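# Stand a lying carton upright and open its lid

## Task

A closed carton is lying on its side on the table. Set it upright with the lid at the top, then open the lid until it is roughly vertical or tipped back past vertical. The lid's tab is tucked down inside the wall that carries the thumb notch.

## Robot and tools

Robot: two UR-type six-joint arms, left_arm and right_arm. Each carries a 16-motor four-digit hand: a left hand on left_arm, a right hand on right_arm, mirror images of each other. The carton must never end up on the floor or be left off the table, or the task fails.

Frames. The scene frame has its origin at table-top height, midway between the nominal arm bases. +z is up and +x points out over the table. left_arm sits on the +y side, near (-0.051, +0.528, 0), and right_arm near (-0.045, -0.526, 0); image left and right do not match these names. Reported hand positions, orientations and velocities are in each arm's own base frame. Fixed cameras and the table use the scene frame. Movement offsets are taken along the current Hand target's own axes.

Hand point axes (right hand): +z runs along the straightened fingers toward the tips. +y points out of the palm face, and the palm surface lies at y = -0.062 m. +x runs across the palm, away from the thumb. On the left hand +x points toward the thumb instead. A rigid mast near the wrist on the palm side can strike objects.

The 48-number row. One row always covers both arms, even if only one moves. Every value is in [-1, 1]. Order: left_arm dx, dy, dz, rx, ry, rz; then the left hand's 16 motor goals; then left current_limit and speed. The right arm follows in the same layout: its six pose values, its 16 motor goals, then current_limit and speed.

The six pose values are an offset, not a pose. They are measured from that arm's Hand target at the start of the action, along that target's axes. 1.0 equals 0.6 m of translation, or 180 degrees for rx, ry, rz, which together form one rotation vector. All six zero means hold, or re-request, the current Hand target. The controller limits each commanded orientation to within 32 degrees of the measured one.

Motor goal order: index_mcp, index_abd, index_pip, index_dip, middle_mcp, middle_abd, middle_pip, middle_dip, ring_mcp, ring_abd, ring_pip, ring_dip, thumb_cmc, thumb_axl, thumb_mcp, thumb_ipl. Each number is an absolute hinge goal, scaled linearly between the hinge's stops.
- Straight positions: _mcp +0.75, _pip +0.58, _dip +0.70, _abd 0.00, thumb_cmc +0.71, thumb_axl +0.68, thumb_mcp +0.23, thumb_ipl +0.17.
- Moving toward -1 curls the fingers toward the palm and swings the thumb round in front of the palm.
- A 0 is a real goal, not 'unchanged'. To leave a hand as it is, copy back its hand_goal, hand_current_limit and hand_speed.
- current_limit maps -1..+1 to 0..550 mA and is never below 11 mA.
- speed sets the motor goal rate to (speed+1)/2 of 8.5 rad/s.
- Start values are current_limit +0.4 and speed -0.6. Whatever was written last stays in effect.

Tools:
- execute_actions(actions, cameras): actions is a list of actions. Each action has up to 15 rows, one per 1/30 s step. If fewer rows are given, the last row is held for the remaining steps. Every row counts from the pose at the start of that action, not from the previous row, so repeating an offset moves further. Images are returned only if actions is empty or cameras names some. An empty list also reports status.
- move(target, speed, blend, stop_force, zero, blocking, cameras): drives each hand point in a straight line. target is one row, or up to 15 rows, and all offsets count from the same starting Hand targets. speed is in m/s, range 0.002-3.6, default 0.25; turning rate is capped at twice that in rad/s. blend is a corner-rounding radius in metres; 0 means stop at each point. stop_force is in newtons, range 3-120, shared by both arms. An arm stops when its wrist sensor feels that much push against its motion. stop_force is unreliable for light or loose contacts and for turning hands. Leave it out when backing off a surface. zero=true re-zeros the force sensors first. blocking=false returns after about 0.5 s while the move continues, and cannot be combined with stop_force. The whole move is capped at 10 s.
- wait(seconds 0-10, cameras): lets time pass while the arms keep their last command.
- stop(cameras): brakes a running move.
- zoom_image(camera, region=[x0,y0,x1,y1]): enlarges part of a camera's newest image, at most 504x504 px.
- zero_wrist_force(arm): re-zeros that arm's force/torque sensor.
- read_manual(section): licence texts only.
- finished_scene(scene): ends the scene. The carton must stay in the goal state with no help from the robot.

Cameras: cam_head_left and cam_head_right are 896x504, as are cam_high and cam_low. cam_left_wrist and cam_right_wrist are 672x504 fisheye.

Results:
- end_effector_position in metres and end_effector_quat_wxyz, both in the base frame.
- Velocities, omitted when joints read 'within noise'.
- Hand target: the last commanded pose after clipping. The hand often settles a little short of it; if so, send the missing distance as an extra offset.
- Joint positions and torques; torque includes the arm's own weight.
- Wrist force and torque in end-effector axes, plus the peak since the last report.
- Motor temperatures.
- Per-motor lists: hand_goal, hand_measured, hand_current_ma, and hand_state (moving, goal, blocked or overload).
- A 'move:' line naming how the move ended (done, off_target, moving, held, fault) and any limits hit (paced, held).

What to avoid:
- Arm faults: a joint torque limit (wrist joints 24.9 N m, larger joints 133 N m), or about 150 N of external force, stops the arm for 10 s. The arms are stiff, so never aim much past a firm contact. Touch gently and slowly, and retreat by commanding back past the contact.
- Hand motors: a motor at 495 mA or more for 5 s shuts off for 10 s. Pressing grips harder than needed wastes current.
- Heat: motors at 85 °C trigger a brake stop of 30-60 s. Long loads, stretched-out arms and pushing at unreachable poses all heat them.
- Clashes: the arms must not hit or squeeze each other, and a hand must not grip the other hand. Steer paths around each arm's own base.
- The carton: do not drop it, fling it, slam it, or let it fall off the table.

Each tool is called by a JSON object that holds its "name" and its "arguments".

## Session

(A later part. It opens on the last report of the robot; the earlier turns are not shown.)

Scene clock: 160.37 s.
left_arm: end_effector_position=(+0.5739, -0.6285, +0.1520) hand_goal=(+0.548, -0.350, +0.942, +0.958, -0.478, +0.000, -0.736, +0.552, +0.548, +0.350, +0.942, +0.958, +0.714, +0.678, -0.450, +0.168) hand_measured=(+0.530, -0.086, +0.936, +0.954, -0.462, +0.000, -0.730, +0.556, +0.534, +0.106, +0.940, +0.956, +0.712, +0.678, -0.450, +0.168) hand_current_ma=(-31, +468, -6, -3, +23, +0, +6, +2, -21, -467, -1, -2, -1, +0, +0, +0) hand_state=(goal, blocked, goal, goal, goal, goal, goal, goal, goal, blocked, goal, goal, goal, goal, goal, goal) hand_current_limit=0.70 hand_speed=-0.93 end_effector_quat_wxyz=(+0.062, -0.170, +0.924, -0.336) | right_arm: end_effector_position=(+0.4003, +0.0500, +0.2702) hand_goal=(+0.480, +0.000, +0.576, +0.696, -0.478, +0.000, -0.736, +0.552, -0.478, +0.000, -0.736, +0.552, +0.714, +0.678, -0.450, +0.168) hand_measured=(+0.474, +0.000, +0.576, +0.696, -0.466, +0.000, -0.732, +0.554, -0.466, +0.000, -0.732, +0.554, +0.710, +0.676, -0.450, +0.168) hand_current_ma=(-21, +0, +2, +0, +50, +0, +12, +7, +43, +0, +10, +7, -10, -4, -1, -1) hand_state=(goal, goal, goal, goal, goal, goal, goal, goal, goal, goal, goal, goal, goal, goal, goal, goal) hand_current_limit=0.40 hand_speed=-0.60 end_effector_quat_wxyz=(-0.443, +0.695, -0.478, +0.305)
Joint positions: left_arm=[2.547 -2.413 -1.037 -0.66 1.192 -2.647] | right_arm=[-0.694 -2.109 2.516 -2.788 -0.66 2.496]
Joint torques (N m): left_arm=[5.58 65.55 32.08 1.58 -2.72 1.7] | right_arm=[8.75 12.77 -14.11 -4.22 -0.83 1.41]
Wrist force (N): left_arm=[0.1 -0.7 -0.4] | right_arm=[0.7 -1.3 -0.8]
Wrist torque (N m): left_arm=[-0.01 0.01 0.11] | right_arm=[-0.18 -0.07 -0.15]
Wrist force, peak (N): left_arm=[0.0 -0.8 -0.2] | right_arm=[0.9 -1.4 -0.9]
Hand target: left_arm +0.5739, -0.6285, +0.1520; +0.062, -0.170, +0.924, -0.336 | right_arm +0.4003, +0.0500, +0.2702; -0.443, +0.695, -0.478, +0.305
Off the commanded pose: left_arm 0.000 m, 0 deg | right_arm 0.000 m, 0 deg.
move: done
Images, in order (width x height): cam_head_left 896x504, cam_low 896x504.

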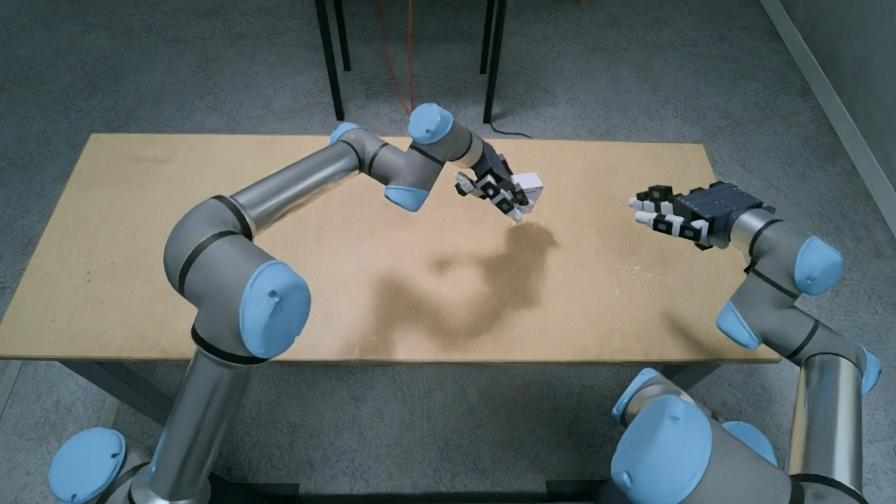

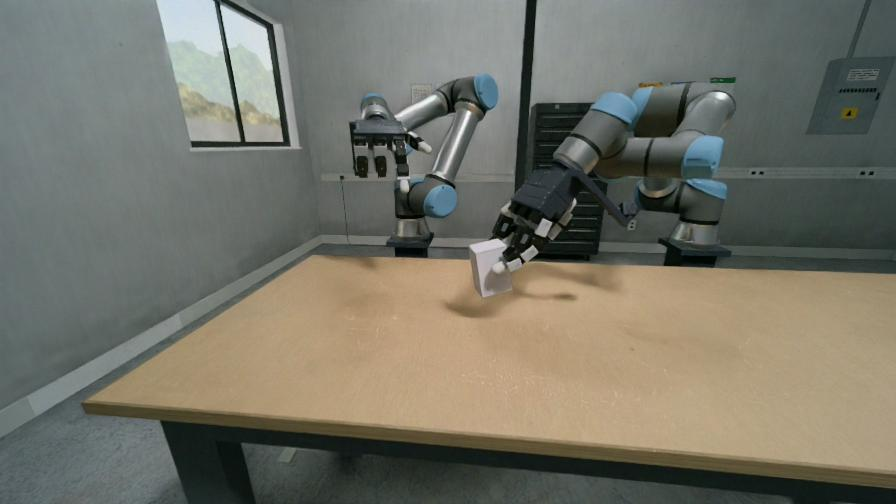

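{"name": "move", "arguments": {"target": [0,0.0911,0.1085,0.0556,0,0,0.548,-0.35,0.942,0.957,-0.479,0,-0.737,0.551,0.548,0.35,0.942,0.957,0.714,0.678,-0.45,0.168,0.7,-0.93,0,0,0,0,0,0,0.479,0,0.576,0.696,-0.479,0,-0.737,0.551,-0.479,0,-0.737,0.551,0.714,0.678,-0.45,0.168,0.4,-0.6], "speed": 0.06, "cameras": ["cam_low"]}}

{"name": "zoom_image", "arguments": {"camera": "cam_low", "region": [430, 210, 590, 330]}}

Scene clock: 174.17 s.
left_arm: end_effector_position=(+0.5739, -0.6285, +0.0670) hand_goal=(+0.548, -0.350, +0.942, +0.958, -0.478, +0.000, -0.736, +0.552, +0.548, +0.350, +0.942, +0.958, +0.714, +0.678, -0.450, +0.168) hand_measured=(+0.530, -0.086, +0.936, +0.954, -0.464, +0.000, -0.730, +0.556, +0.534, +0.106, +0.940, +0.956, +0.712, +0.678, -0.450, +0.168) hand_current_ma=(-30, +467, -6, -3, +21, +0, +6, +2, -20, -467, -1, -2, -1, +0, +0, +0) hand_state=(goal, blocked, goal, goal, goal, goal, goal, goal, goal, blocked, goal, goal, goal, goal, goal, goal) hand_current_limit=0.70 hand_speed=-0.93 end_effector_quat_wxyz=(+0.076, -0.164, +0.891, -0.416) | right_arm: end_effector_position=(+0.4003, +0.0500, +0.2702) hand_goal=(+0.480, +0.000, +0.576, +0.696, -0.478, +0.000, -0.736, +0.552, -0.478, +0.000, -0.736, +0.552, +0.714, +0.678, -0.450, +0.168) hand_measured=(+0.474, +0.000, +0.576, +0.696, -0.466, +0.000, -0.732, +0.554, -0.466, +0.000, -0.732, +0.554, +0.710, +0.676, -0.450, +0.168) hand_current_ma=(-21, +0, +2, +0, +50, +0, +12, +7, +43, +0, +10, +7, -10, -4, -1, -1) hand_state=(goal, goal, goal, goal, goal, goal, goal, goal, goal, goal, goal, goal, goal, goal, goal, goal) hand_current_limit=0.40 hand_speed=-0.60 end_effector_quat_wxyz=(-0.443, +0.695, -0.478, +0.305)
Joint positions: left_arm=[2.577 -2.481 -1.232 -0.237 1.093 -2.692] | right_arm=[-0.694 -2.109 2.516 -2.788 -0.66 2.496]
Joint torques (N m): left_arm=[9.46 49.28 15.79 4.65 -3.31 -1.86] | right_arm=[8.7 12.42 -14.07 -4.16 -0.76 1.17]
Wrist force (N): left_arm=[-0.3 -1.0 0.0] | right_arm=[0.5 -1.1 -0.8]
Wrist torque (N m): left_arm=[-0.10 0.01 0.01] | right_arm=[-0.16 -0.05 -0.16]
Wrist force, peak (N): left_arm=[0.0 -1.1 -0.7] | right_arm=[0.6 -1.5 -0.9]
Hand target: left_arm +0.5739, -0.6285, +0.0670; +0.076, -0.164, +0.891, -0.416 | right_arm +0.4003, +0.0500, +0.2702; -0.443, +0.695, -0.478, +0.305
Off the commanded pose: left_arm 0.000 m, 0 deg | right_arm 0.000 m, 0 deg.
move: done
Images, in order (width x height): cam_low 896x504.

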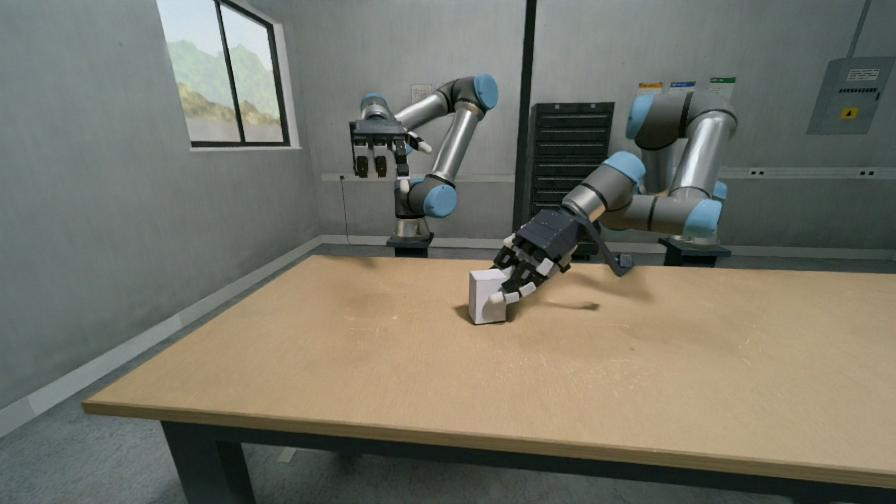

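Scaled by 3.150 from the camera's 896x504 image, which has a finer 1280x720 frame.

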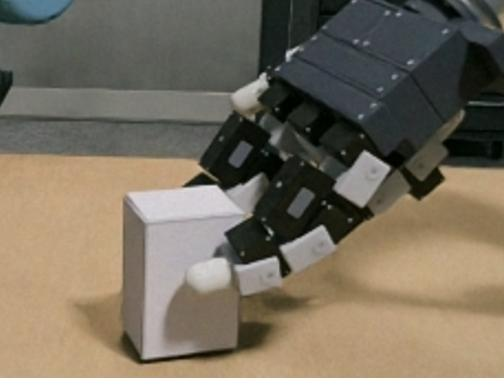

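{"name": "move", "arguments": {"target": [0,0.0255,0.0214,0,0,0,0.548,-0.35,0.942,0.957,-0.479,0,-0.737,0.551,0.548,0.35,0.942,0.957,0.714,0.678,-0.45,0.168,0.7,-0.93,0,0,0,0,0,0,0.479,0,0.576,0.696,-0.479,0,-0.737,0.551,-0.479,0,-0.737,0.551,0.714,0.678,-0.45,0.168,0.4,-0.6], "speed": 0.01, "stop_force": 3.5, "cameras": ["cam_low"]}}

{"name": "zoom_image", "arguments": {"camera": "cam_low", "region": [430, 210, 590, 330]}}

Scene clock: 184.03 s.
left_arm: end_effector_position=(+0.5739, -0.6285, +0.0594) hand_goal=(+0.548, -0.350, +0.942, +0.958, -0.478, +0.000, -0.736, +0.552, +0.548, +0.350, +0.942, +0.958, +0.714, +0.678, -0.450, +0.168) hand_measured=(+0.548, -0.086, +0.948, +0.958, -0.464, +0.000, -0.730, +0.556, +0.550, +0.106, +0.948, +0.958, +0.712, +0.678, -0.450, +0.168) hand_current_ma=(+0, +468, +5, +0, +21, +0, +6, +2, +2, -467, +7, +0, -1, +0, +0, +0) hand_state=(goal, blocked, goal, goal, goal, goal, goal, goal, goal, blocked, goal, goal, goal, goal, goal, goal) hand_current_limit=0.70 hand_speed=-0.93 end_effector_quat_wxyz=(+0.076, -0.164, +0.891, -0.416) | right_arm: end_effector_position=(+0.4003, +0.0500, +0.2702) hand_goal=(+0.480, +0.000, +0.576, +0.696, -0.478, +0.000, -0.736, +0.552, -0.478, +0.000, -0.736, +0.552, +0.714, +0.678, -0.450, +0.168) hand_measured=(+0.474, +0.000, +0.576, +0.696, -0.466, +0.000, -0.732, +0.554, -0.466, +0.000, -0.732, +0.554, +0.710, +0.676, -0.450, +0.168) hand_current_ma=(-21, +0, +2, +0, +50, +0, +12, +7, +43, +0, +10, +7, -10, -4, -1, -1) hand_state=(goal, goal, goal, goal, goal, goal, goal, goal, goal, goal, goal, goal, goal, goal, goal, goal) hand_current_limit=0.40 hand_speed=-0.60 end_effector_quat_wxyz=(-0.443, +0.695, -0.478, +0.305)
Joint positions: left_arm=[2.577 -2.492 -1.234 -0.224 1.093 -2.692] | right_arm=[-0.694 -2.109 2.516 -2.788 -0.66 2.496]
Joint torques (N m): left_arm=[8.71 66.78 27.56 1.42 -2.85 -1.63] | right_arm=[7.29 12.04 -14.66 -4.14 -0.85 1.13]
Wrist force (N): left_arm=[-0.3 -1.8 -0.3] | right_arm=[0.7 -1.2 -0.8]
Wrist torque (N m): left_arm=[0.00 0.01 0.04] | right_arm=[-0.17 -0.08 -0.15]
Wrist force, peak (N): left_arm=[-0.2 -3.3 -2.9] | right_arm=[0.7 -1.3 -1.1]
Hand target: left_arm +0.5739, -0.6285, +0.0594; +0.076, -0.164, +0.891, -0.416 (not the last commanded pose) | right_arm +0.4003, +0.0500, +0.2702; -0.443, +0.695, -0.478, +0.305
Off the commanded pose: left_arm 0.012 m, 0 deg | right_arm 0.000 m, 0 deg.
move: contact (left_arm)
Images, in order (width x height): cam_low 896x504.

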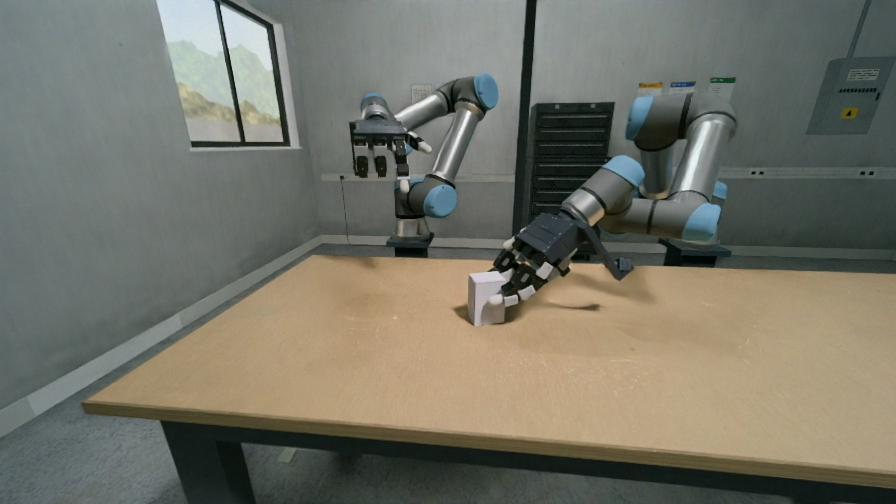

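Scaled by 3.150 from the camera's 896x504 image, which has a finer 1280x720 frame.

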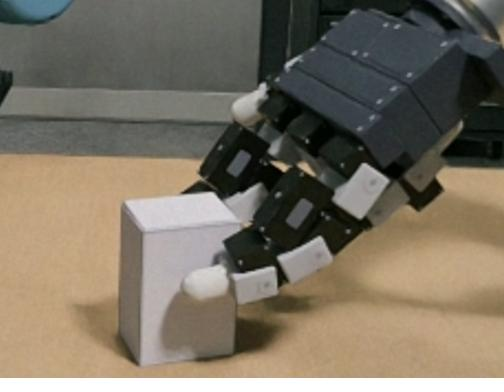

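{"name": "move", "arguments": {"target": [0,0,0,0,0,0,0.548,0,0.942,0.957,-0.479,0,-0.737,0.551,0.548,0,0.942,0.957,0.714,0.678,-0.45,0.168,0.7,-0.95,0,0,0,0,0,0,0.479,0,0.576,0.696,-0.479,0,-0.737,0.551,-0.479,0,-0.737,0.551,0.714,0.678,-0.45,0.168,0.4,-0.6], "cameras": ["cam_low","cam_head_left"]}}

{"name": "zoom_image", "arguments": {"camera": "cam_low", "region": [430, 210, 590, 330]}}

{"name": "zoom_image", "arguments": {"camera": "cam_head_left", "region": [450, 160, 560, 260]}}

Scene clock: 193.10 s.
left_arm: end_effector_position=(+0.5739, -0.6285, +0.0594) hand_goal=(+0.548, +0.000, +0.942, +0.958, -0.478, +0.000, -0.736, +0.552, +0.548, +0.000, +0.942, +0.958, +0.714, +0.678, -0.450, +0.168) hand_measured=(+0.548, -0.084, +0.948, +0.958, -0.464, +0.000, -0.730, +0.556, +0.550, +0.106, +0.948, +0.958, +0.712, +0.678, -0.450, +0.168) hand_current_ma=(+0, +128, +5, +0, +21, +0, +6, +2, +2, -125, +7, +0, -1, +0, +0, +0) hand_state=(goal, moving, goal, goal, goal, goal, goal, goal, goal, moving, goal, goal, goal, goal, goal, goal) hand_current_limit=0.70 hand_speed=-0.95 end_effector_quat_wxyz=(+0.076, -0.164, +0.891, -0.416) | right_arm: end_effector_position=(+0.4003, +0.0500, +0.2702) hand_goal=(+0.480, +0.000, +0.576, +0.696, -0.478, +0.000, -0.736, +0.552, -0.478, +0.000, -0.736, +0.552, +0.714, +0.678, -0.450, +0.168) hand_measured=(+0.474, +0.000, +0.576, +0.696, -0.466, +0.000, -0.732, +0.554, -0.466, +0.000, -0.732, +0.554, +0.710, +0.676, -0.450, +0.168) hand_current_ma=(-21, +0, +2, +0, +50, +0, +12, +7, +43, +0, +10, +7, -10, -4, -1, -1) hand_state=(goal, goal, goal, goal, goal, goal, goal, goal, goal, goal, goal, goal, goal, goal, goal, goal) hand_current_limit=0.40 hand_speed=-0.60 end_effector_quat_wxyz=(-0.443, +0.695, -0.478, +0.305)
Joint positions: left_arm=[2.577 -2.492 -1.234 -0.224 1.093 -2.692] | right_arm=[-0.694 -2.109 2.516 -2.788 -0.66 2.496]
Joint torques (N m): left_arm=[7.56 65.84 27.3 1.91 -2.98 -1.76] | right_arm=[8.41 12.33 -14.05 -4.07 -0.82 1.08]
Wrist force (N): left_arm=[-0.3 -2.0 -0.9] | right_arm=[0.4 -1.2 -0.9]
Wrist torque (N m): left_arm=[0.02 -0.04 0.05] | right_arm=[-0.16 -0.04 -0.16]
Wrist force, peak (N): left_arm=[-0.1 -2.3 -0.5] | right_arm=[0.6 -1.2 -1.1]
Hand target: left_arm +0.5739, -0.6285, +0.0594; +0.076, -0.164, +0.891, -0.416 | right_arm +0.4003, +0.0500, +0.2702; -0.443, +0.695, -0.478, +0.305
Off the commanded pose: left_arm 0.000 m, 0 deg | right_arm 0.000 m, 0 deg.
move: done
Images, in order (width x height): cam_head_left 896x504, cam_low 896x504.

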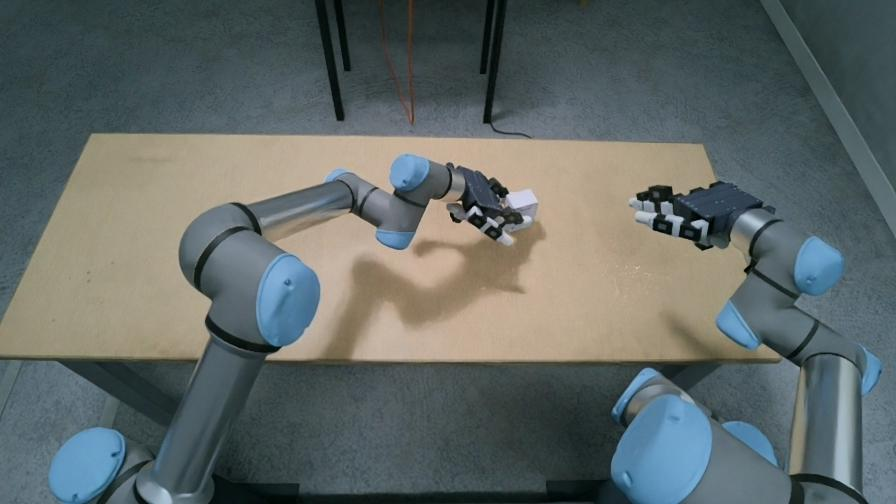

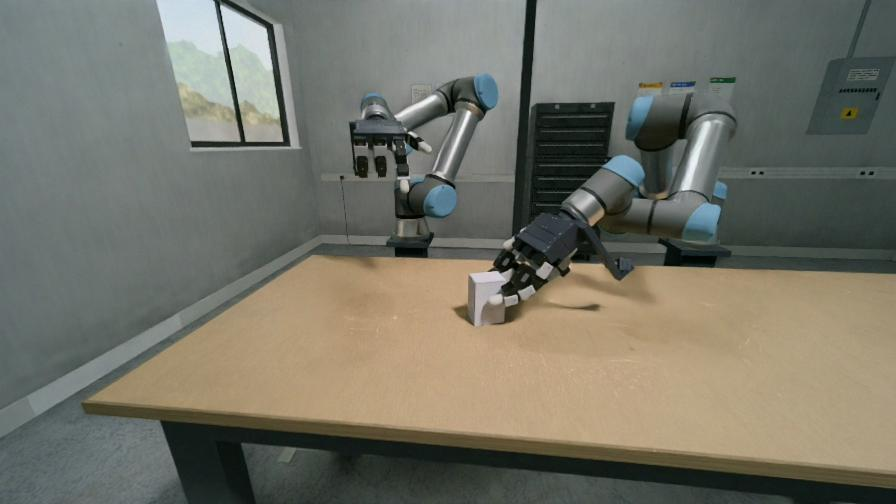

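Scaled by 3.150 from the camera's 896x504 image, which has a finer 1280x720 frame.

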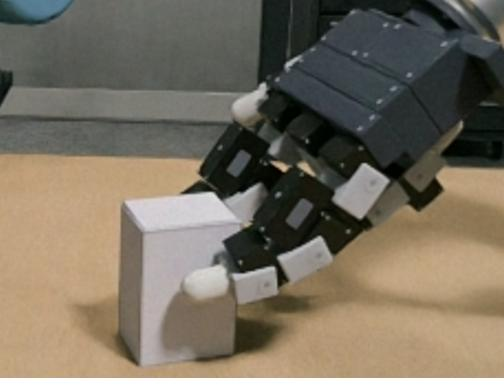

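Scaled by 4.582 from the camera's 896x504 image, which has a finer 1280x720 frame.

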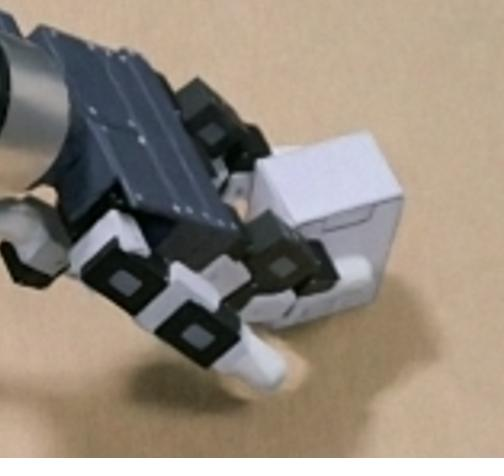

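{"name": "wait", "arguments": {"seconds": 0.5, "cameras": ["cam_low","cam_head_left"]}}

{"name": "zoom_image", "arguments": {"camera": "cam_low", "region": [430, 210, 590, 330]}}

{"name": "zoom_image", "arguments": {"camera": "cam_head_left", "region": [450, 160, 560, 260]}}

Scene clock: 200.10 s.
left_arm: end_effector_position=(+0.5739, -0.6285, +0.0594) hand_goal=(+0.548, +0.000, +0.942, +0.958, -0.478, +0.000, -0.736, +0.552, +0.548, +0.000, +0.942, +0.958, +0.714, +0.678, -0.450, +0.168) hand_measured=(+0.544, -0.004, +0.942, +0.958, -0.464, +0.000, -0.730, +0.556, +0.542, +0.004, +0.942, +0.958, +0.712, +0.678, -0.450, +0.168) hand_current_ma=(-4, -2, +0, +0, +21, +0, +6, +2, -5, +2, +0, +0, -1, +0, +0, +0) hand_state=(goal, goal, goal, goal, goal, goal, goal, goal, goal, goal, goal, goal, goal, goal, goal, goal) hand_current_limit=0.70 hand_speed=-0.95 end_effector_quat_wxyz=(+0.076, -0.164, +0.891, -0.416) | right_arm: end_effector_position=(+0.4003, +0.0500, +0.2702) hand_goal=(+0.480, +0.000, +0.576, +0.696, -0.478, +0.000, -0.736, +0.552, -0.478, +0.000, -0.736, +0.552, +0.714, +0.678, -0.450, +0.168) hand_measured=(+0.474, +0.000, +0.576, +0.696, -0.466, +0.000, -0.732, +0.554, -0.466, +0.000, -0.732, +0.554, +0.710, +0.676, -0.450, +0.168) hand_current_ma=(-21, +0, +2, +0, +50, +0, +12, +7, +43, +0, +10, +7, -10, -4, -1, -1) hand_state=(goal, goal, goal, goal, goal, goal, goal, goal, goal, goal, goal, goal, goal, goal, goal, goal) hand_current_limit=0.40 hand_speed=-0.60 end_effector_quat_wxyz=(-0.443, +0.695, -0.478, +0.305)
Joint positions: left_arm=[2.577 -2.492 -1.234 -0.224 1.093 -2.692] | right_arm=[-0.694 -2.109 2.516 -2.788 -0.66 2.496]
Joint torques (N m): left_arm=[6.28 59.79 27.48 2.41 -3.01 -1.77] | right_arm=[8.07 13.76 -14.35 -4.03 -0.94 1.12]
Wrist force (N): left_arm=[-0.2 -0.9 0.0] | right_arm=[0.4 -1.0 -0.8]
Wrist torque (N m): left_arm=[-0.06 0.00 0.03] | right_arm=[-0.15 -0.04 -0.17]
Wrist force, peak (N): left_arm=[-0.3 -2.2 -1.5] | right_arm=[0.6 -1.4 -0.9]
Hand target: left_arm +0.5739, -0.6285, +0.0594; +0.076, -0.164, +0.891, -0.416 | right_arm +0.4003, +0.0500, +0.2702; -0.443, +0.695, -0.478, +0.305
Off the commanded pose: left_arm 0.000 m, 0 deg | right_arm 0.000 m, 0 deg.
wait: 0.50 s; at rest from the start
Images, in order (width x height): cam_head_left 896x504, cam_low 896x504.

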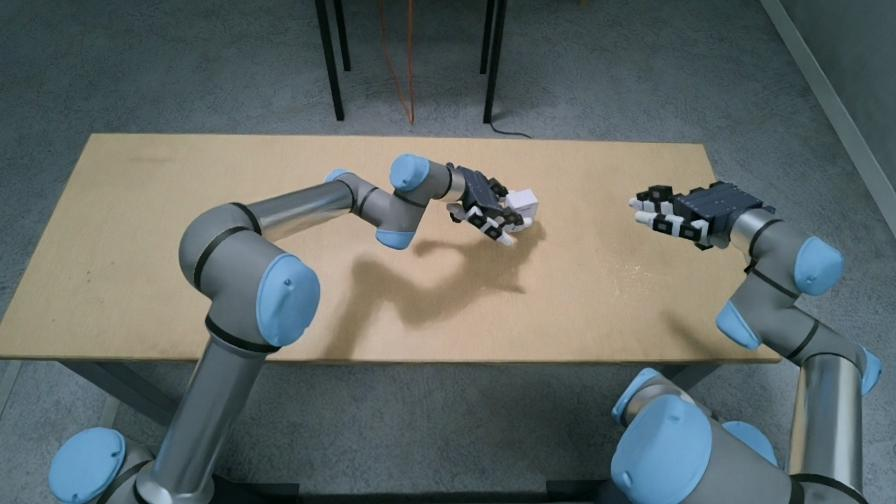

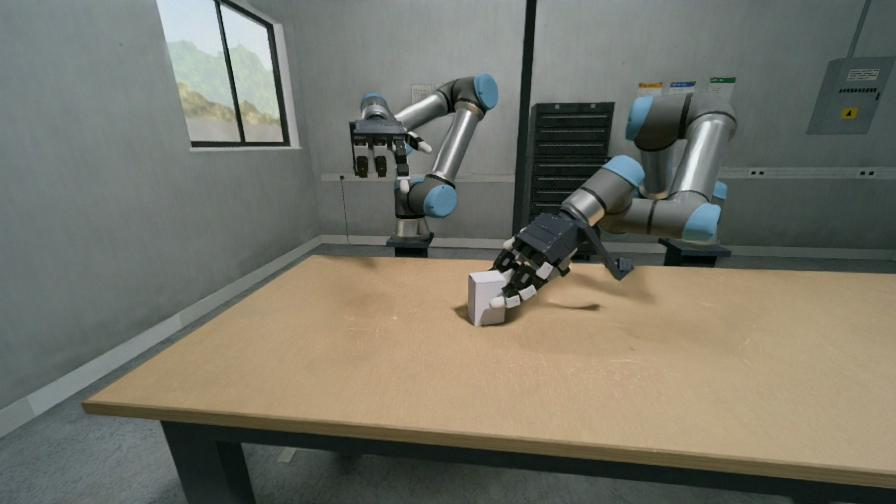

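Scaled by 3.150 from the camera's 896x504 image, which has a finer 1280x720 frame.

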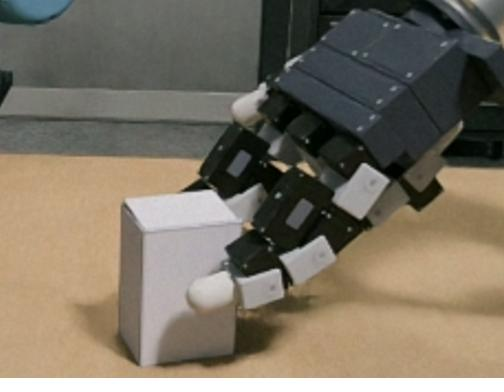

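Scaled by 4.582 from the camera's 896x504 image, which has a finer 1280x720 frame.

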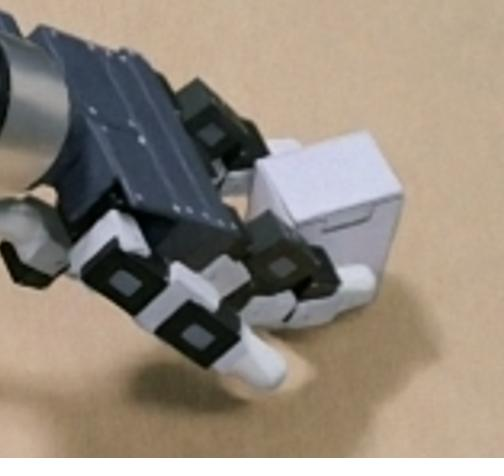

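{"name": "move", "arguments": {"target": [[0,0.0255,0.0214,0,0,0,0.548,0,0.942,0.957,-0.479,0,-0.737,0.551,0.548,0,0.942,0.957,0.714,0.678,-0.45,0.168,0.7,-0.95,0,0,0,0,0,0,0.479,0,0.576,0.696,-0.479,0,-0.737,0.551,-0.479,0,-0.737,0.551,0.714,0.678,-0.45,0.168,0.4,-0.6]], "speed": 0.03, "stop_force": 4}}

{"name": "move", "arguments": {"target": [[0,0,0,0,0,0,0.548,-0.3,0.942,0.957,-0.479,0,-0.737,0.551,0.548,0.3,0.942,0.957,0.714,0.678,-0.45,0.168,0.3,-0.95,0,0,0,0,0,0,0.479,0,0.576,0.696,-0.479,0,-0.737,0.551,-0.479,0,-0.737,0.551,0.714,0.678,-0.45,0.168,0.4,-0.6]], "speed": 0.03, "cameras": ["cam_low","cam_head_left","cam_head_right","cam_high"]}}

{"name": "zoom_image", "arguments": {"camera": "cam_low", "region": [430, 210, 590, 330]}}

{"name": "zoom_image", "arguments": {"camera": "cam_head_left", "region": [460, 170, 560, 250]}}

{"name": "zoom_image", "arguments": {"camera": "cam_head_right", "region": [460, 170, 560, 250]}}

Scene clock: 216.67 s.
left_arm: end_effector_position=(+0.5739, -0.6285, +0.0394) hand_goal=(+0.548, +0.000, +0.942, +0.958, -0.478, +0.000, -0.736, +0.552, +0.548, +0.000, +0.942, +0.958, +0.714, +0.678, -0.450, +0.168) hand_measured=(+0.544, -0.004, +0.942, +0.958, -0.464, +0.000, -0.730, +0.556, +0.542, +0.004, +0.942, +0.958, +0.712, +0.678, -0.450, +0.168) hand_current_ma=(-4, -2, +0, +0, +20, +0, +6, +2, -5, +2, +0, +0, -1, +0, +0, +0) hand_state=(goal, goal, goal, goal, goal, goal, goal, goal, goal, goal, goal, goal, goal, goal, goal, goal) hand_current_limit=0.70 hand_speed=-0.95 end_effector_quat_wxyz=(+0.076, -0.164, +0.891, -0.416) | right_arm: end_effector_position=(+0.4003, +0.0500, +0.2702) hand_goal=(+0.480, +0.000, +0.576, +0.696, -0.478, +0.000, -0.736, +0.552, -0.478, +0.000, -0.736, +0.552, +0.714, +0.678, -0.450, +0.168) hand_measured=(+0.474, +0.000, +0.576, +0.696, -0.466, +0.000, -0.732, +0.554, -0.466, +0.000, -0.732, +0.554, +0.710, +0.676, -0.450, +0.168) hand_current_ma=(-21, +0, +2, +0, +50, +0, +12, +7, +43, +0, +10, +7, -10, -4, -1, -1) hand_state=(goal, goal, goal, goal, goal, goal, goal, goal, goal, goal, goal, goal, goal, goal, goal, goal) hand_current_limit=0.40 hand_speed=-0.60 end_effector_quat_wxyz=(-0.443, +0.695, -0.478, +0.305)
Joint positions: left_arm=[2.577 -2.52 -1.238 -0.192 1.093 -2.692] | right_arm=[-0.694 -2.109 2.516 -2.788 -0.66 2.496]
Joint torques (N m): left_arm=[3.15 49.62 16.14 4.42 -2.67 -0.36] | right_arm=[8.27 13.1 -14.36 -3.87 -0.87 1.06]
Wrist force (N): left_arm=[-0.1 -0.7 -0.2] | right_arm=[0.7 -1.1 -0.9]
Wrist torque (N m): left_arm=[-0.02 -0.02 0.04] | right_arm=[-0.15 -0.07 -0.14]
Wrist force, peak (N): left_arm=[-0.3 -1.4 -0.2] | right_arm=[0.7 -1.2 -1.3]
Hand target: left_arm +0.5739, -0.6285, +0.0394; +0.076, -0.164, +0.891, -0.416 | right_arm +0.4003, +0.0500, +0.2702; -0.443, +0.695, -0.478, +0.305
Off the commanded pose: left_arm 0.000 m, 0 deg | right_arm 0.000 m, 0 deg.
move: done

Scene clock: 217.33 s.
left_arm: end_effector_position=(+0.5739, -0.6285, +0.0394) hand_goal=(+0.548, -0.300, +0.942, +0.958, -0.478, +0.000, -0.736, +0.552, +0.548, +0.300, +0.942, +0.958, +0.714, +0.678, -0.450, +0.168) hand_measured=(+0.544, -0.084, +0.942, +0.958, -0.464, +0.000, -0.730, +0.556, +0.542, +0.086, +0.942, +0.958, +0.712, +0.678, -0.450, +0.168) hand_current_ma=(-4, +84, +0, +0, +20, +0, +6, +2, -6, -79, +0, +0, -1, +0, +0, +0) hand_state=(goal, moving, goal, goal, goal, goal, goal, goal, goal, moving, goal, goal, goal, goal, goal, goal) hand_current_limit=0.30 hand_speed=-0.95 end_effector_quat_wxyz=(+0.076, -0.164, +0.891, -0.416) | right_arm: end_effector_position=(+0.4003, +0.0500, +0.2702) hand_goal=(+0.480, +0.000, +0.576, +0.696, -0.478, +0.000, -0.736, +0.552, -0.478, +0.000, -0.736, +0.552, +0.714, +0.678, -0.450, +0.168) hand_measured=(+0.474, +0.000, +0.576, +0.696, -0.466, +0.000, -0.732, +0.554, -0.466, +0.000, -0.732, +0.554, +0.710, +0.676, -0.450, +0.168) hand_current_ma=(-21, +0, +2, +0, +50, +0, +12, +7, +43, +0, +10, +7, -10, -4, -1, -1) hand_state=(goal, goal, goal, goal, goal, goal, goal, goal, goal, goal, goal, goal, goal, goal, goal, goal) hand_current_limit=0.40 hand_speed=-0.60 end_effector_quat_wxyz=(-0.443, +0.695, -0.478, +0.305)
Joint positions: left_arm=[2.577 -2.52 -1.238 -0.192 1.093 -2.692] | right_arm=[-0.694 -2.109 2.516 -2.788 -0.66 2.496]
Joint torques (N m): left_arm=[0.26 49.36 15.21 4.41 -2.31 -0.74] | right_arm=[7.78 12.19 -13.53 -4.14 -0.75 1.1]
Wrist force (N): left_arm=[0.0 -1.0 0.0] | right_arm=[0.6 -1.1 -0.8]
Wrist torque (N m): left_arm=[-0.08 -0.03 0.05] | right_arm=[-0.15 -0.06 -0.15]
Wrist force, peak (N): left_arm=[0.0 -1.1 -0.3] | right_arm=[0.6 -1.3 -1.0]
Hand target: left_arm +0.5739, -0.6285, +0.0394; +0.076, -0.164, +0.891, -0.416 | right_arm +0.4003, +0.0500, +0.2702; -0.443, +0.695, -0.478, +0.305
Off the commanded pose: left_arm 0.000 m, 0 deg | right_arm 0.000 m, 0 deg.
move: done
Images, in order (width x height): cam_head_left 896x504, cam_head_right 896x504, cam_high 896x504, cam_low 896x504.

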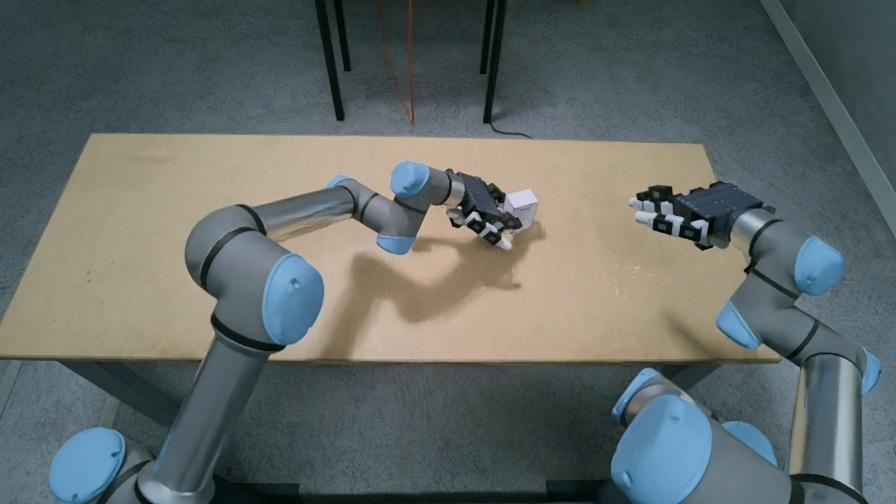

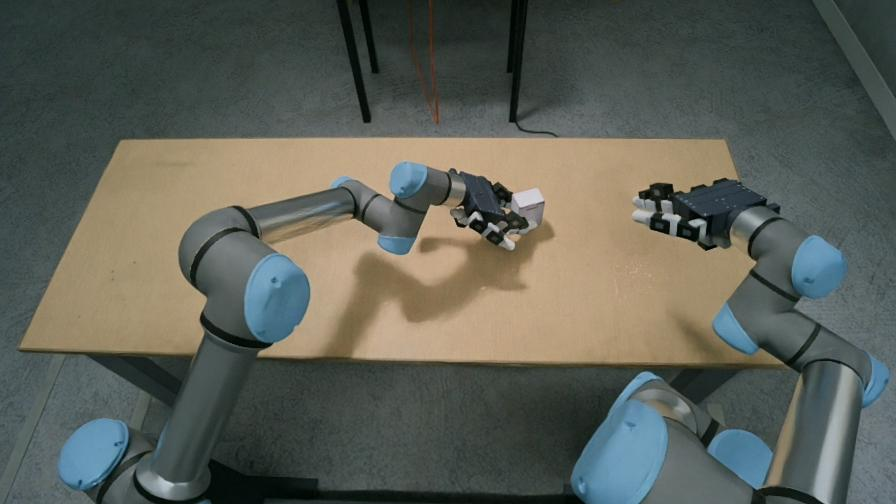

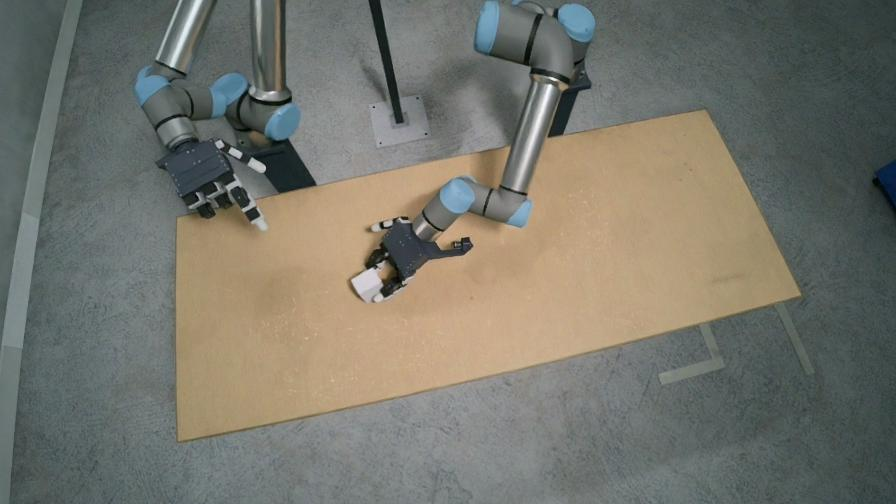

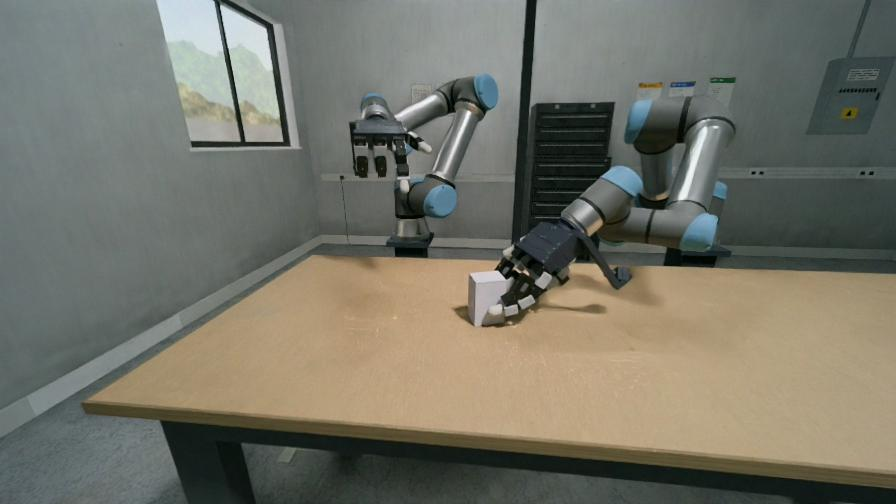

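Scaled by 3.150 from the camera's 896x504 image, which has a finer 1280x720 frame.

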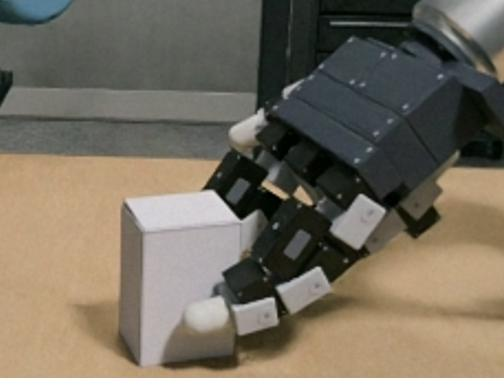

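Scaled by 5.040 from the camera's 896x504 image, which has a finer 1280x720 frame.

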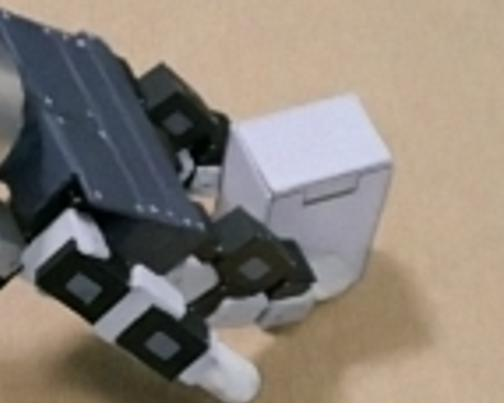

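Scaled by 5.040 from the camera's 896x504 image, which has a finer 1280x720 frame.

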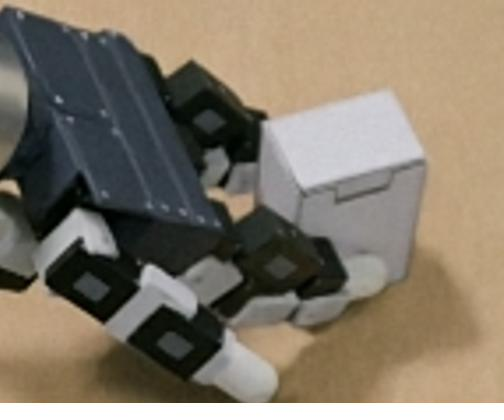

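{"name": "move", "arguments": {"target": [[0,0,0,0,0,0,0.548,-0.3,0.942,0.957,-0.479,0,-0.737,0.551,0.548,0.3,0.942,0.957,0.714,0.678,-0.45,0.168,0.3,-0.95,-0.2193,0.0172,0.24,0,0,0,0.479,0,0.576,0.696,-0.479,0,-0.737,0.551,-0.479,0,-0.737,0.551,0.714,0.678,-0.45,0.168,0.4,-0.6],[0,0,0,0,0,0,0.548,-0.3,0.942,0.957,-0.479,0,-0.737,0.551,0.548,0.3,0.942,0.957,0.714,0.678,-0.45,0.168,0.3,-0.95,-0.2193,0.1676,0.3102,0,0,0,0.479,0,0.576,0.696,-0.479,0,-0.737,0.551,-0.479,0,-0.737,0.551,0.714,0.678,-0.45,0.168,0.4,-0.6]], "speed": [0.15,0.07], "stop_force": 6, "cameras": ["cam_low","cam_head_left","cam_head_right"]}}

{"name": "zoom_image", "arguments": {"camera": "cam_head_left", "region": [480, 170, 580, 250]}}

{"name": "zoom_image", "arguments": {"camera": "cam_head_right", "region": [480, 170, 580, 250]}}

Scene clock: 258.90 s.
left_arm: end_effector_position=(+0.5739, -0.6285, +0.0394) hand_goal=(+0.548, -0.300, +0.942, +0.958, -0.478, +0.000, -0.736, +0.552, +0.548, +0.300, +0.942, +0.958, +0.714, +0.678, -0.450, +0.168) hand_measured=(+0.544, -0.090, +0.942, +0.958, -0.464, +0.000, -0.730, +0.556, +0.542, +0.098, +0.942, +0.958, +0.712, +0.678, -0.450, +0.168) hand_current_ma=(-4, +358, +0, +0, +20, +0, +6, +2, -7, -357, +0, +0, -1, +0, +0, +0) hand_state=(goal, blocked, goal, goal, goal, goal, goal, goal, goal, blocked, goal, goal, goal, goal, goal, goal) hand_current_limit=0.30 hand_speed=-0.95 end_effector_quat_wxyz=(+0.076, -0.164, +0.891, -0.416) | right_arm: end_effector_position=(+0.4712, +0.2179, +0.1004) hand_goal=(+0.480, +0.000, +0.576, +0.696, -0.478, +0.000, -0.736, +0.552, -0.478, +0.000, -0.736, +0.552, +0.714, +0.678, -0.450, +0.168) hand_measured=(+0.474, +0.000, +0.576, +0.696, -0.466, +0.000, -0.732, +0.554, -0.468, +0.000, -0.732, +0.554, +0.710, +0.676, -0.450, +0.168) hand_current_ma=(-22, +0, +2, +0, +47, +0, +12, +7, +40, +0, +10, +7, -11, -5, -1, -1) hand_state=(goal, goal, goal, goal, goal, goal, goal, goal, goal, goal, goal, goal, goal, goal, goal, goal) hand_current_limit=0.40 hand_speed=-0.60 end_effector_quat_wxyz=(-0.443, +0.695, -0.478, +0.305)
Joint positions: left_arm=[2.577 -2.52 -1.238 -0.192 1.093 -2.692] | right_arm=[0.006 -1.199 2.458 -3.938 -1.247 2.984]
Joint torques (N m): left_arm=[-7.82 53.57 17.97 4.48 1.07 -1.87] | right_arm=[9.14 -13.5 -0.14 -4.28 -1.61 1.24]
Wrist force (N): left_arm=[-0.2 -0.9 0.0] | right_arm=[0.3 -1.1 -0.6]
Wrist torque (N m): left_arm=[-0.09 0.00 0.03] | right_arm=[-0.16 -0.05 -0.17]
Wrist force, peak (N): left_arm=[-0.2 -1.1 -0.1] | right_arm=[1.0 -1.1 -1.3]
Hand target: left_arm +0.5739, -0.6285, +0.0394; +0.076, -0.164, +0.891, -0.416 | right_arm +0.4712, +0.2179, +0.1004; -0.443, +0.695, -0.478, +0.305
Off the commanded pose: left_arm 0.000 m, 0 deg | right_arm 0.000 m, 0 deg.
move: done
Images, in order (width x height): cam_head_left 896x504, cam_head_right 896x504, cam_low 896x504.

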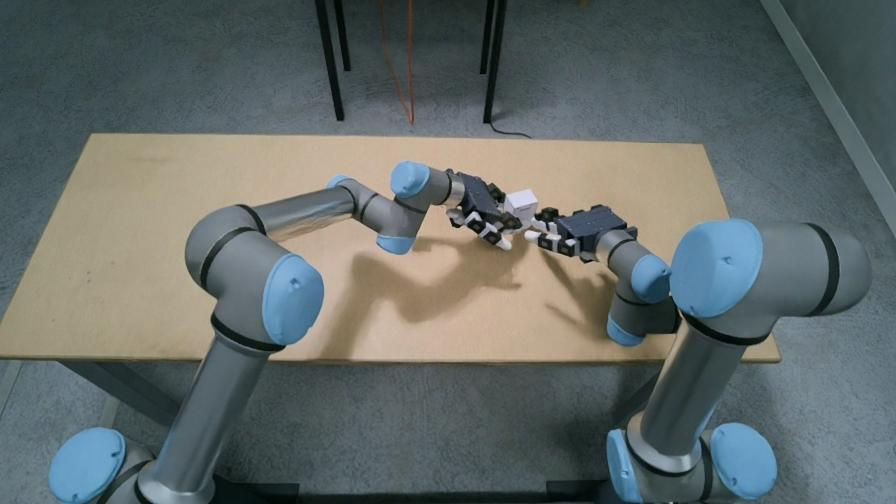

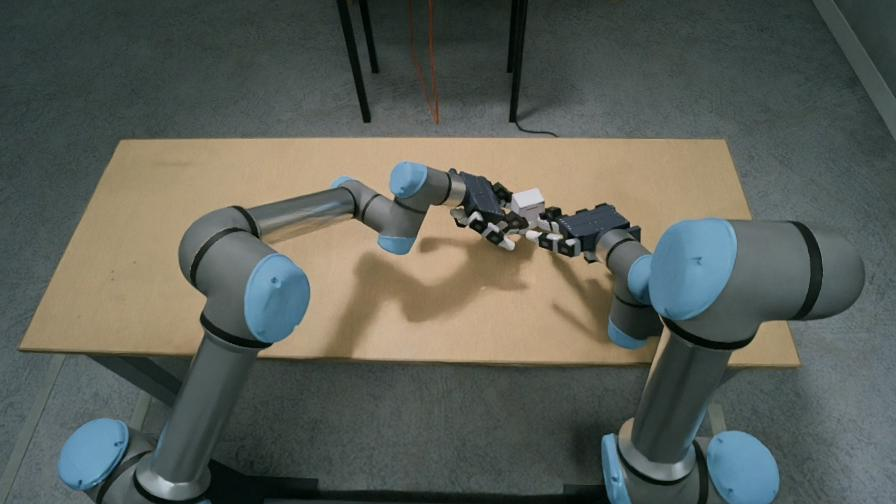

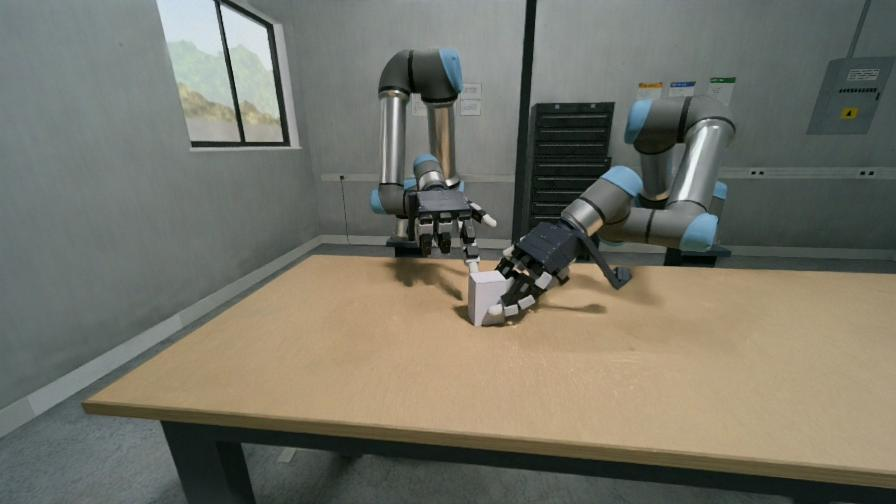

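Scaled by 5.040 from the camera's 896x504 image, which has a finer 1280x720 frame.

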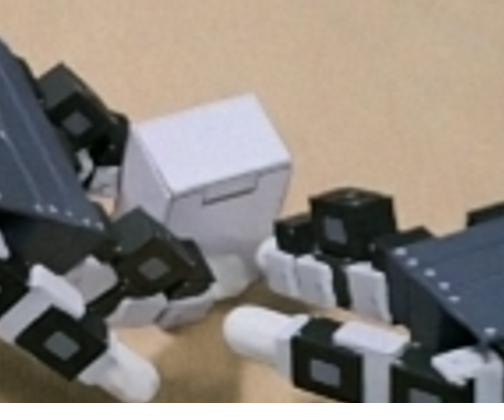

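Scaled by 5.040 from the camera's 896x504 image, which has a finer 1280x720 frame.

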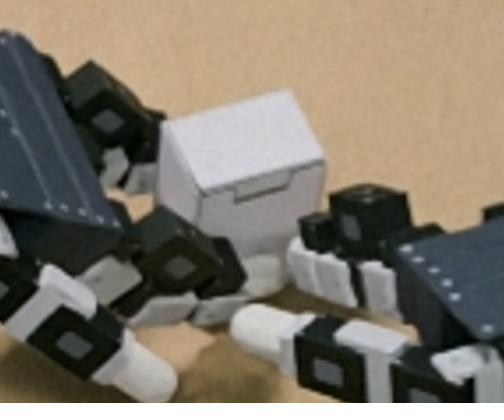

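{"name": "move", "arguments": {"target": [0,0,0,0,0,0,0.548,-0.3,0.942,0.957,-0.479,0,-0.737,0.551,0.548,0.3,0.942,0.957,0.714,0.678,-0.45,0.168,0.3,-0.95,0,-0.0239,0.0514,0,0,0,0.479,0,0.576,0.696,-0.479,0,-0.737,0.551,-0.479,0,-0.737,0.551,0.714,0.678,-0.45,0.168,0.4,-0.6], "speed": 0.012, "stop_force": 3, "cameras": ["cam_head_left","cam_head_right"]}}

{"name": "zoom_image", "arguments": {"camera": "cam_head_left", "region": [490, 170, 570, 234]}}

{"name": "zoom_image", "arguments": {"camera": "cam_head_right", "region": [490, 170, 570, 234]}}

Scene clock: 273.27 s.
left_arm: end_effector_position=(+0.5739, -0.6285, +0.0394) hand_goal=(+0.548, -0.300, +0.942, +0.958, -0.478, +0.000, -0.736, +0.552, +0.548, +0.300, +0.942, +0.958, +0.714, +0.678, -0.450, +0.168) hand_measured=(+0.548, -0.094, +0.942, +0.958, -0.464, +0.000, -0.730, +0.556, +0.540, +0.098, +0.942, +0.958, +0.712, +0.678, -0.450, +0.168) hand_current_ma=(+0, +358, +0, +0, +20, +0, +6, +2, -9, -357, +0, +0, -1, +0, +0, +0) hand_state=(goal, blocked, goal, goal, goal, goal, goal, goal, goal, blocked, goal, goal, goal, goal, goal, goal) hand_current_limit=0.30 hand_speed=-0.95 end_effector_quat_wxyz=(+0.076, -0.164, +0.891, -0.416) | right_arm: end_effector_position=(+0.5008, +0.2292, +0.1003) hand_goal=(+0.480, +0.000, +0.576, +0.696, -0.478, +0.000, -0.736, +0.552, -0.478, +0.000, -0.736, +0.552, +0.714, +0.678, -0.450, +0.168) hand_measured=(+0.476, -0.006, +0.578, +0.698, -0.466, +0.000, -0.732, +0.554, -0.468, +0.000, -0.732, +0.554, +0.710, +0.676, -0.450, +0.168) hand_current_ma=(-15, -15, +7, +8, +47, +0, +12, +7, +40, +0, +10, +7, -11, -5, -1, -1) hand_state=(goal, goal, goal, goal, goal, goal, goal, goal, goal, goal, goal, goal, goal, goal, goal, goal) hand_current_limit=0.40 hand_speed=-0.60 end_effector_quat_wxyz=(-0.443, +0.695, -0.478, +0.305)
Joint positions: left_arm=[2.577 -2.52 -1.238 -0.192 1.093 -2.692] | right_arm=[0.038 -1.158 2.367 -3.893 -1.275 2.999]
Joint torques (N m): left_arm=[-8 57.25 20 1.44 -2.48 -1.8] | right_arm=[-9.06 -41.09 -1.46 -4.02 1.61 -1.17]
Wrist force (N): left_arm=[-2.1 -1.3 -0.3] | right_arm=[0.9 -1.5 -2.9]
Wrist torque (N m): left_arm=[-0.04 -0.26 -0.09] | right_arm=[0.05 -0.10 -0.11]
Wrist force, peak (N): left_arm=[-3.4 -1.9 -1.3] | right_arm=[0.6 -3.1 -5.0]
Hand target: left_arm +0.5739, -0.6285, +0.0394; +0.076, -0.164, +0.891, -0.416 | right_arm +0.5008, +0.2292, +0.1003; -0.443, +0.695, -0.478, +0.305 (not the last commanded pose)
Off the commanded pose: left_arm 0.000 m, 0 deg | right_arm 0.002 m, 0 deg.
move: contact (right_arm)
Images, in order (width x height): cam_head_left 896x504, cam_head_right 896x504.

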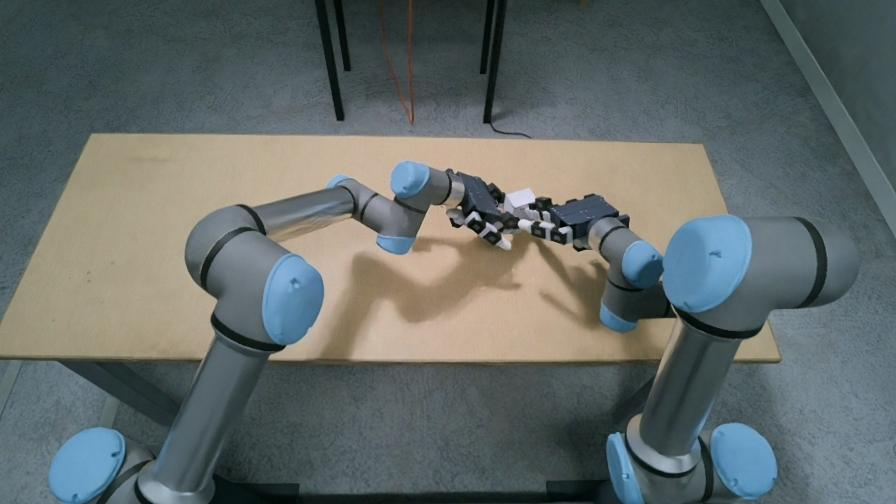

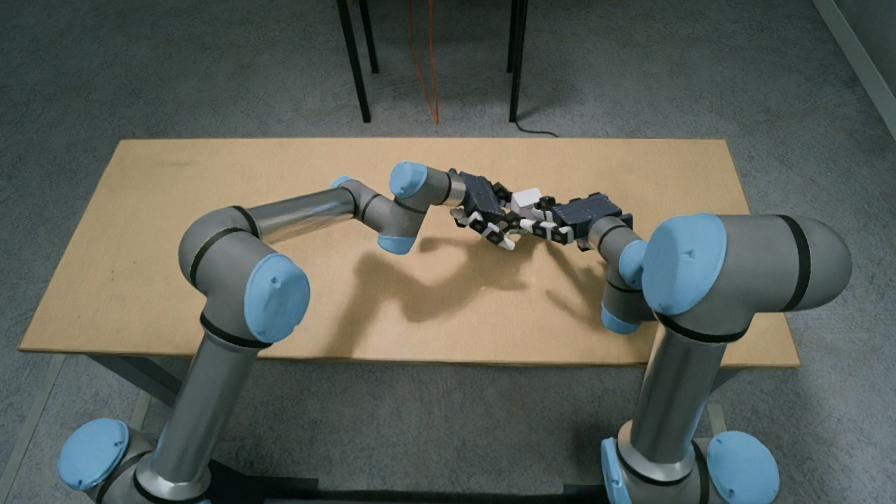

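Scaled by 6.300 from the camera's 896x504 image, which has a finer 1280x720 frame.

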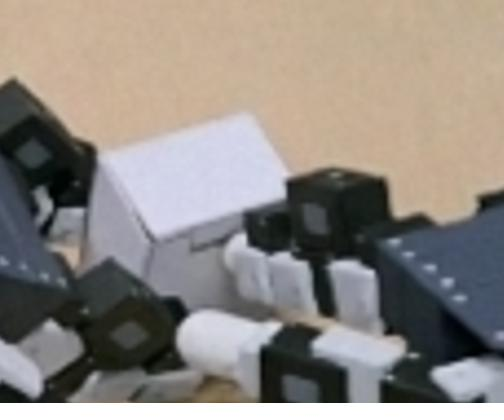

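Scaled by 6.300 from the camera's 896x504 image, which has a finer 1280x720 frame.

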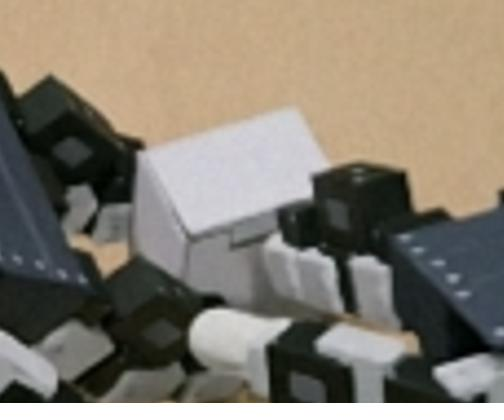

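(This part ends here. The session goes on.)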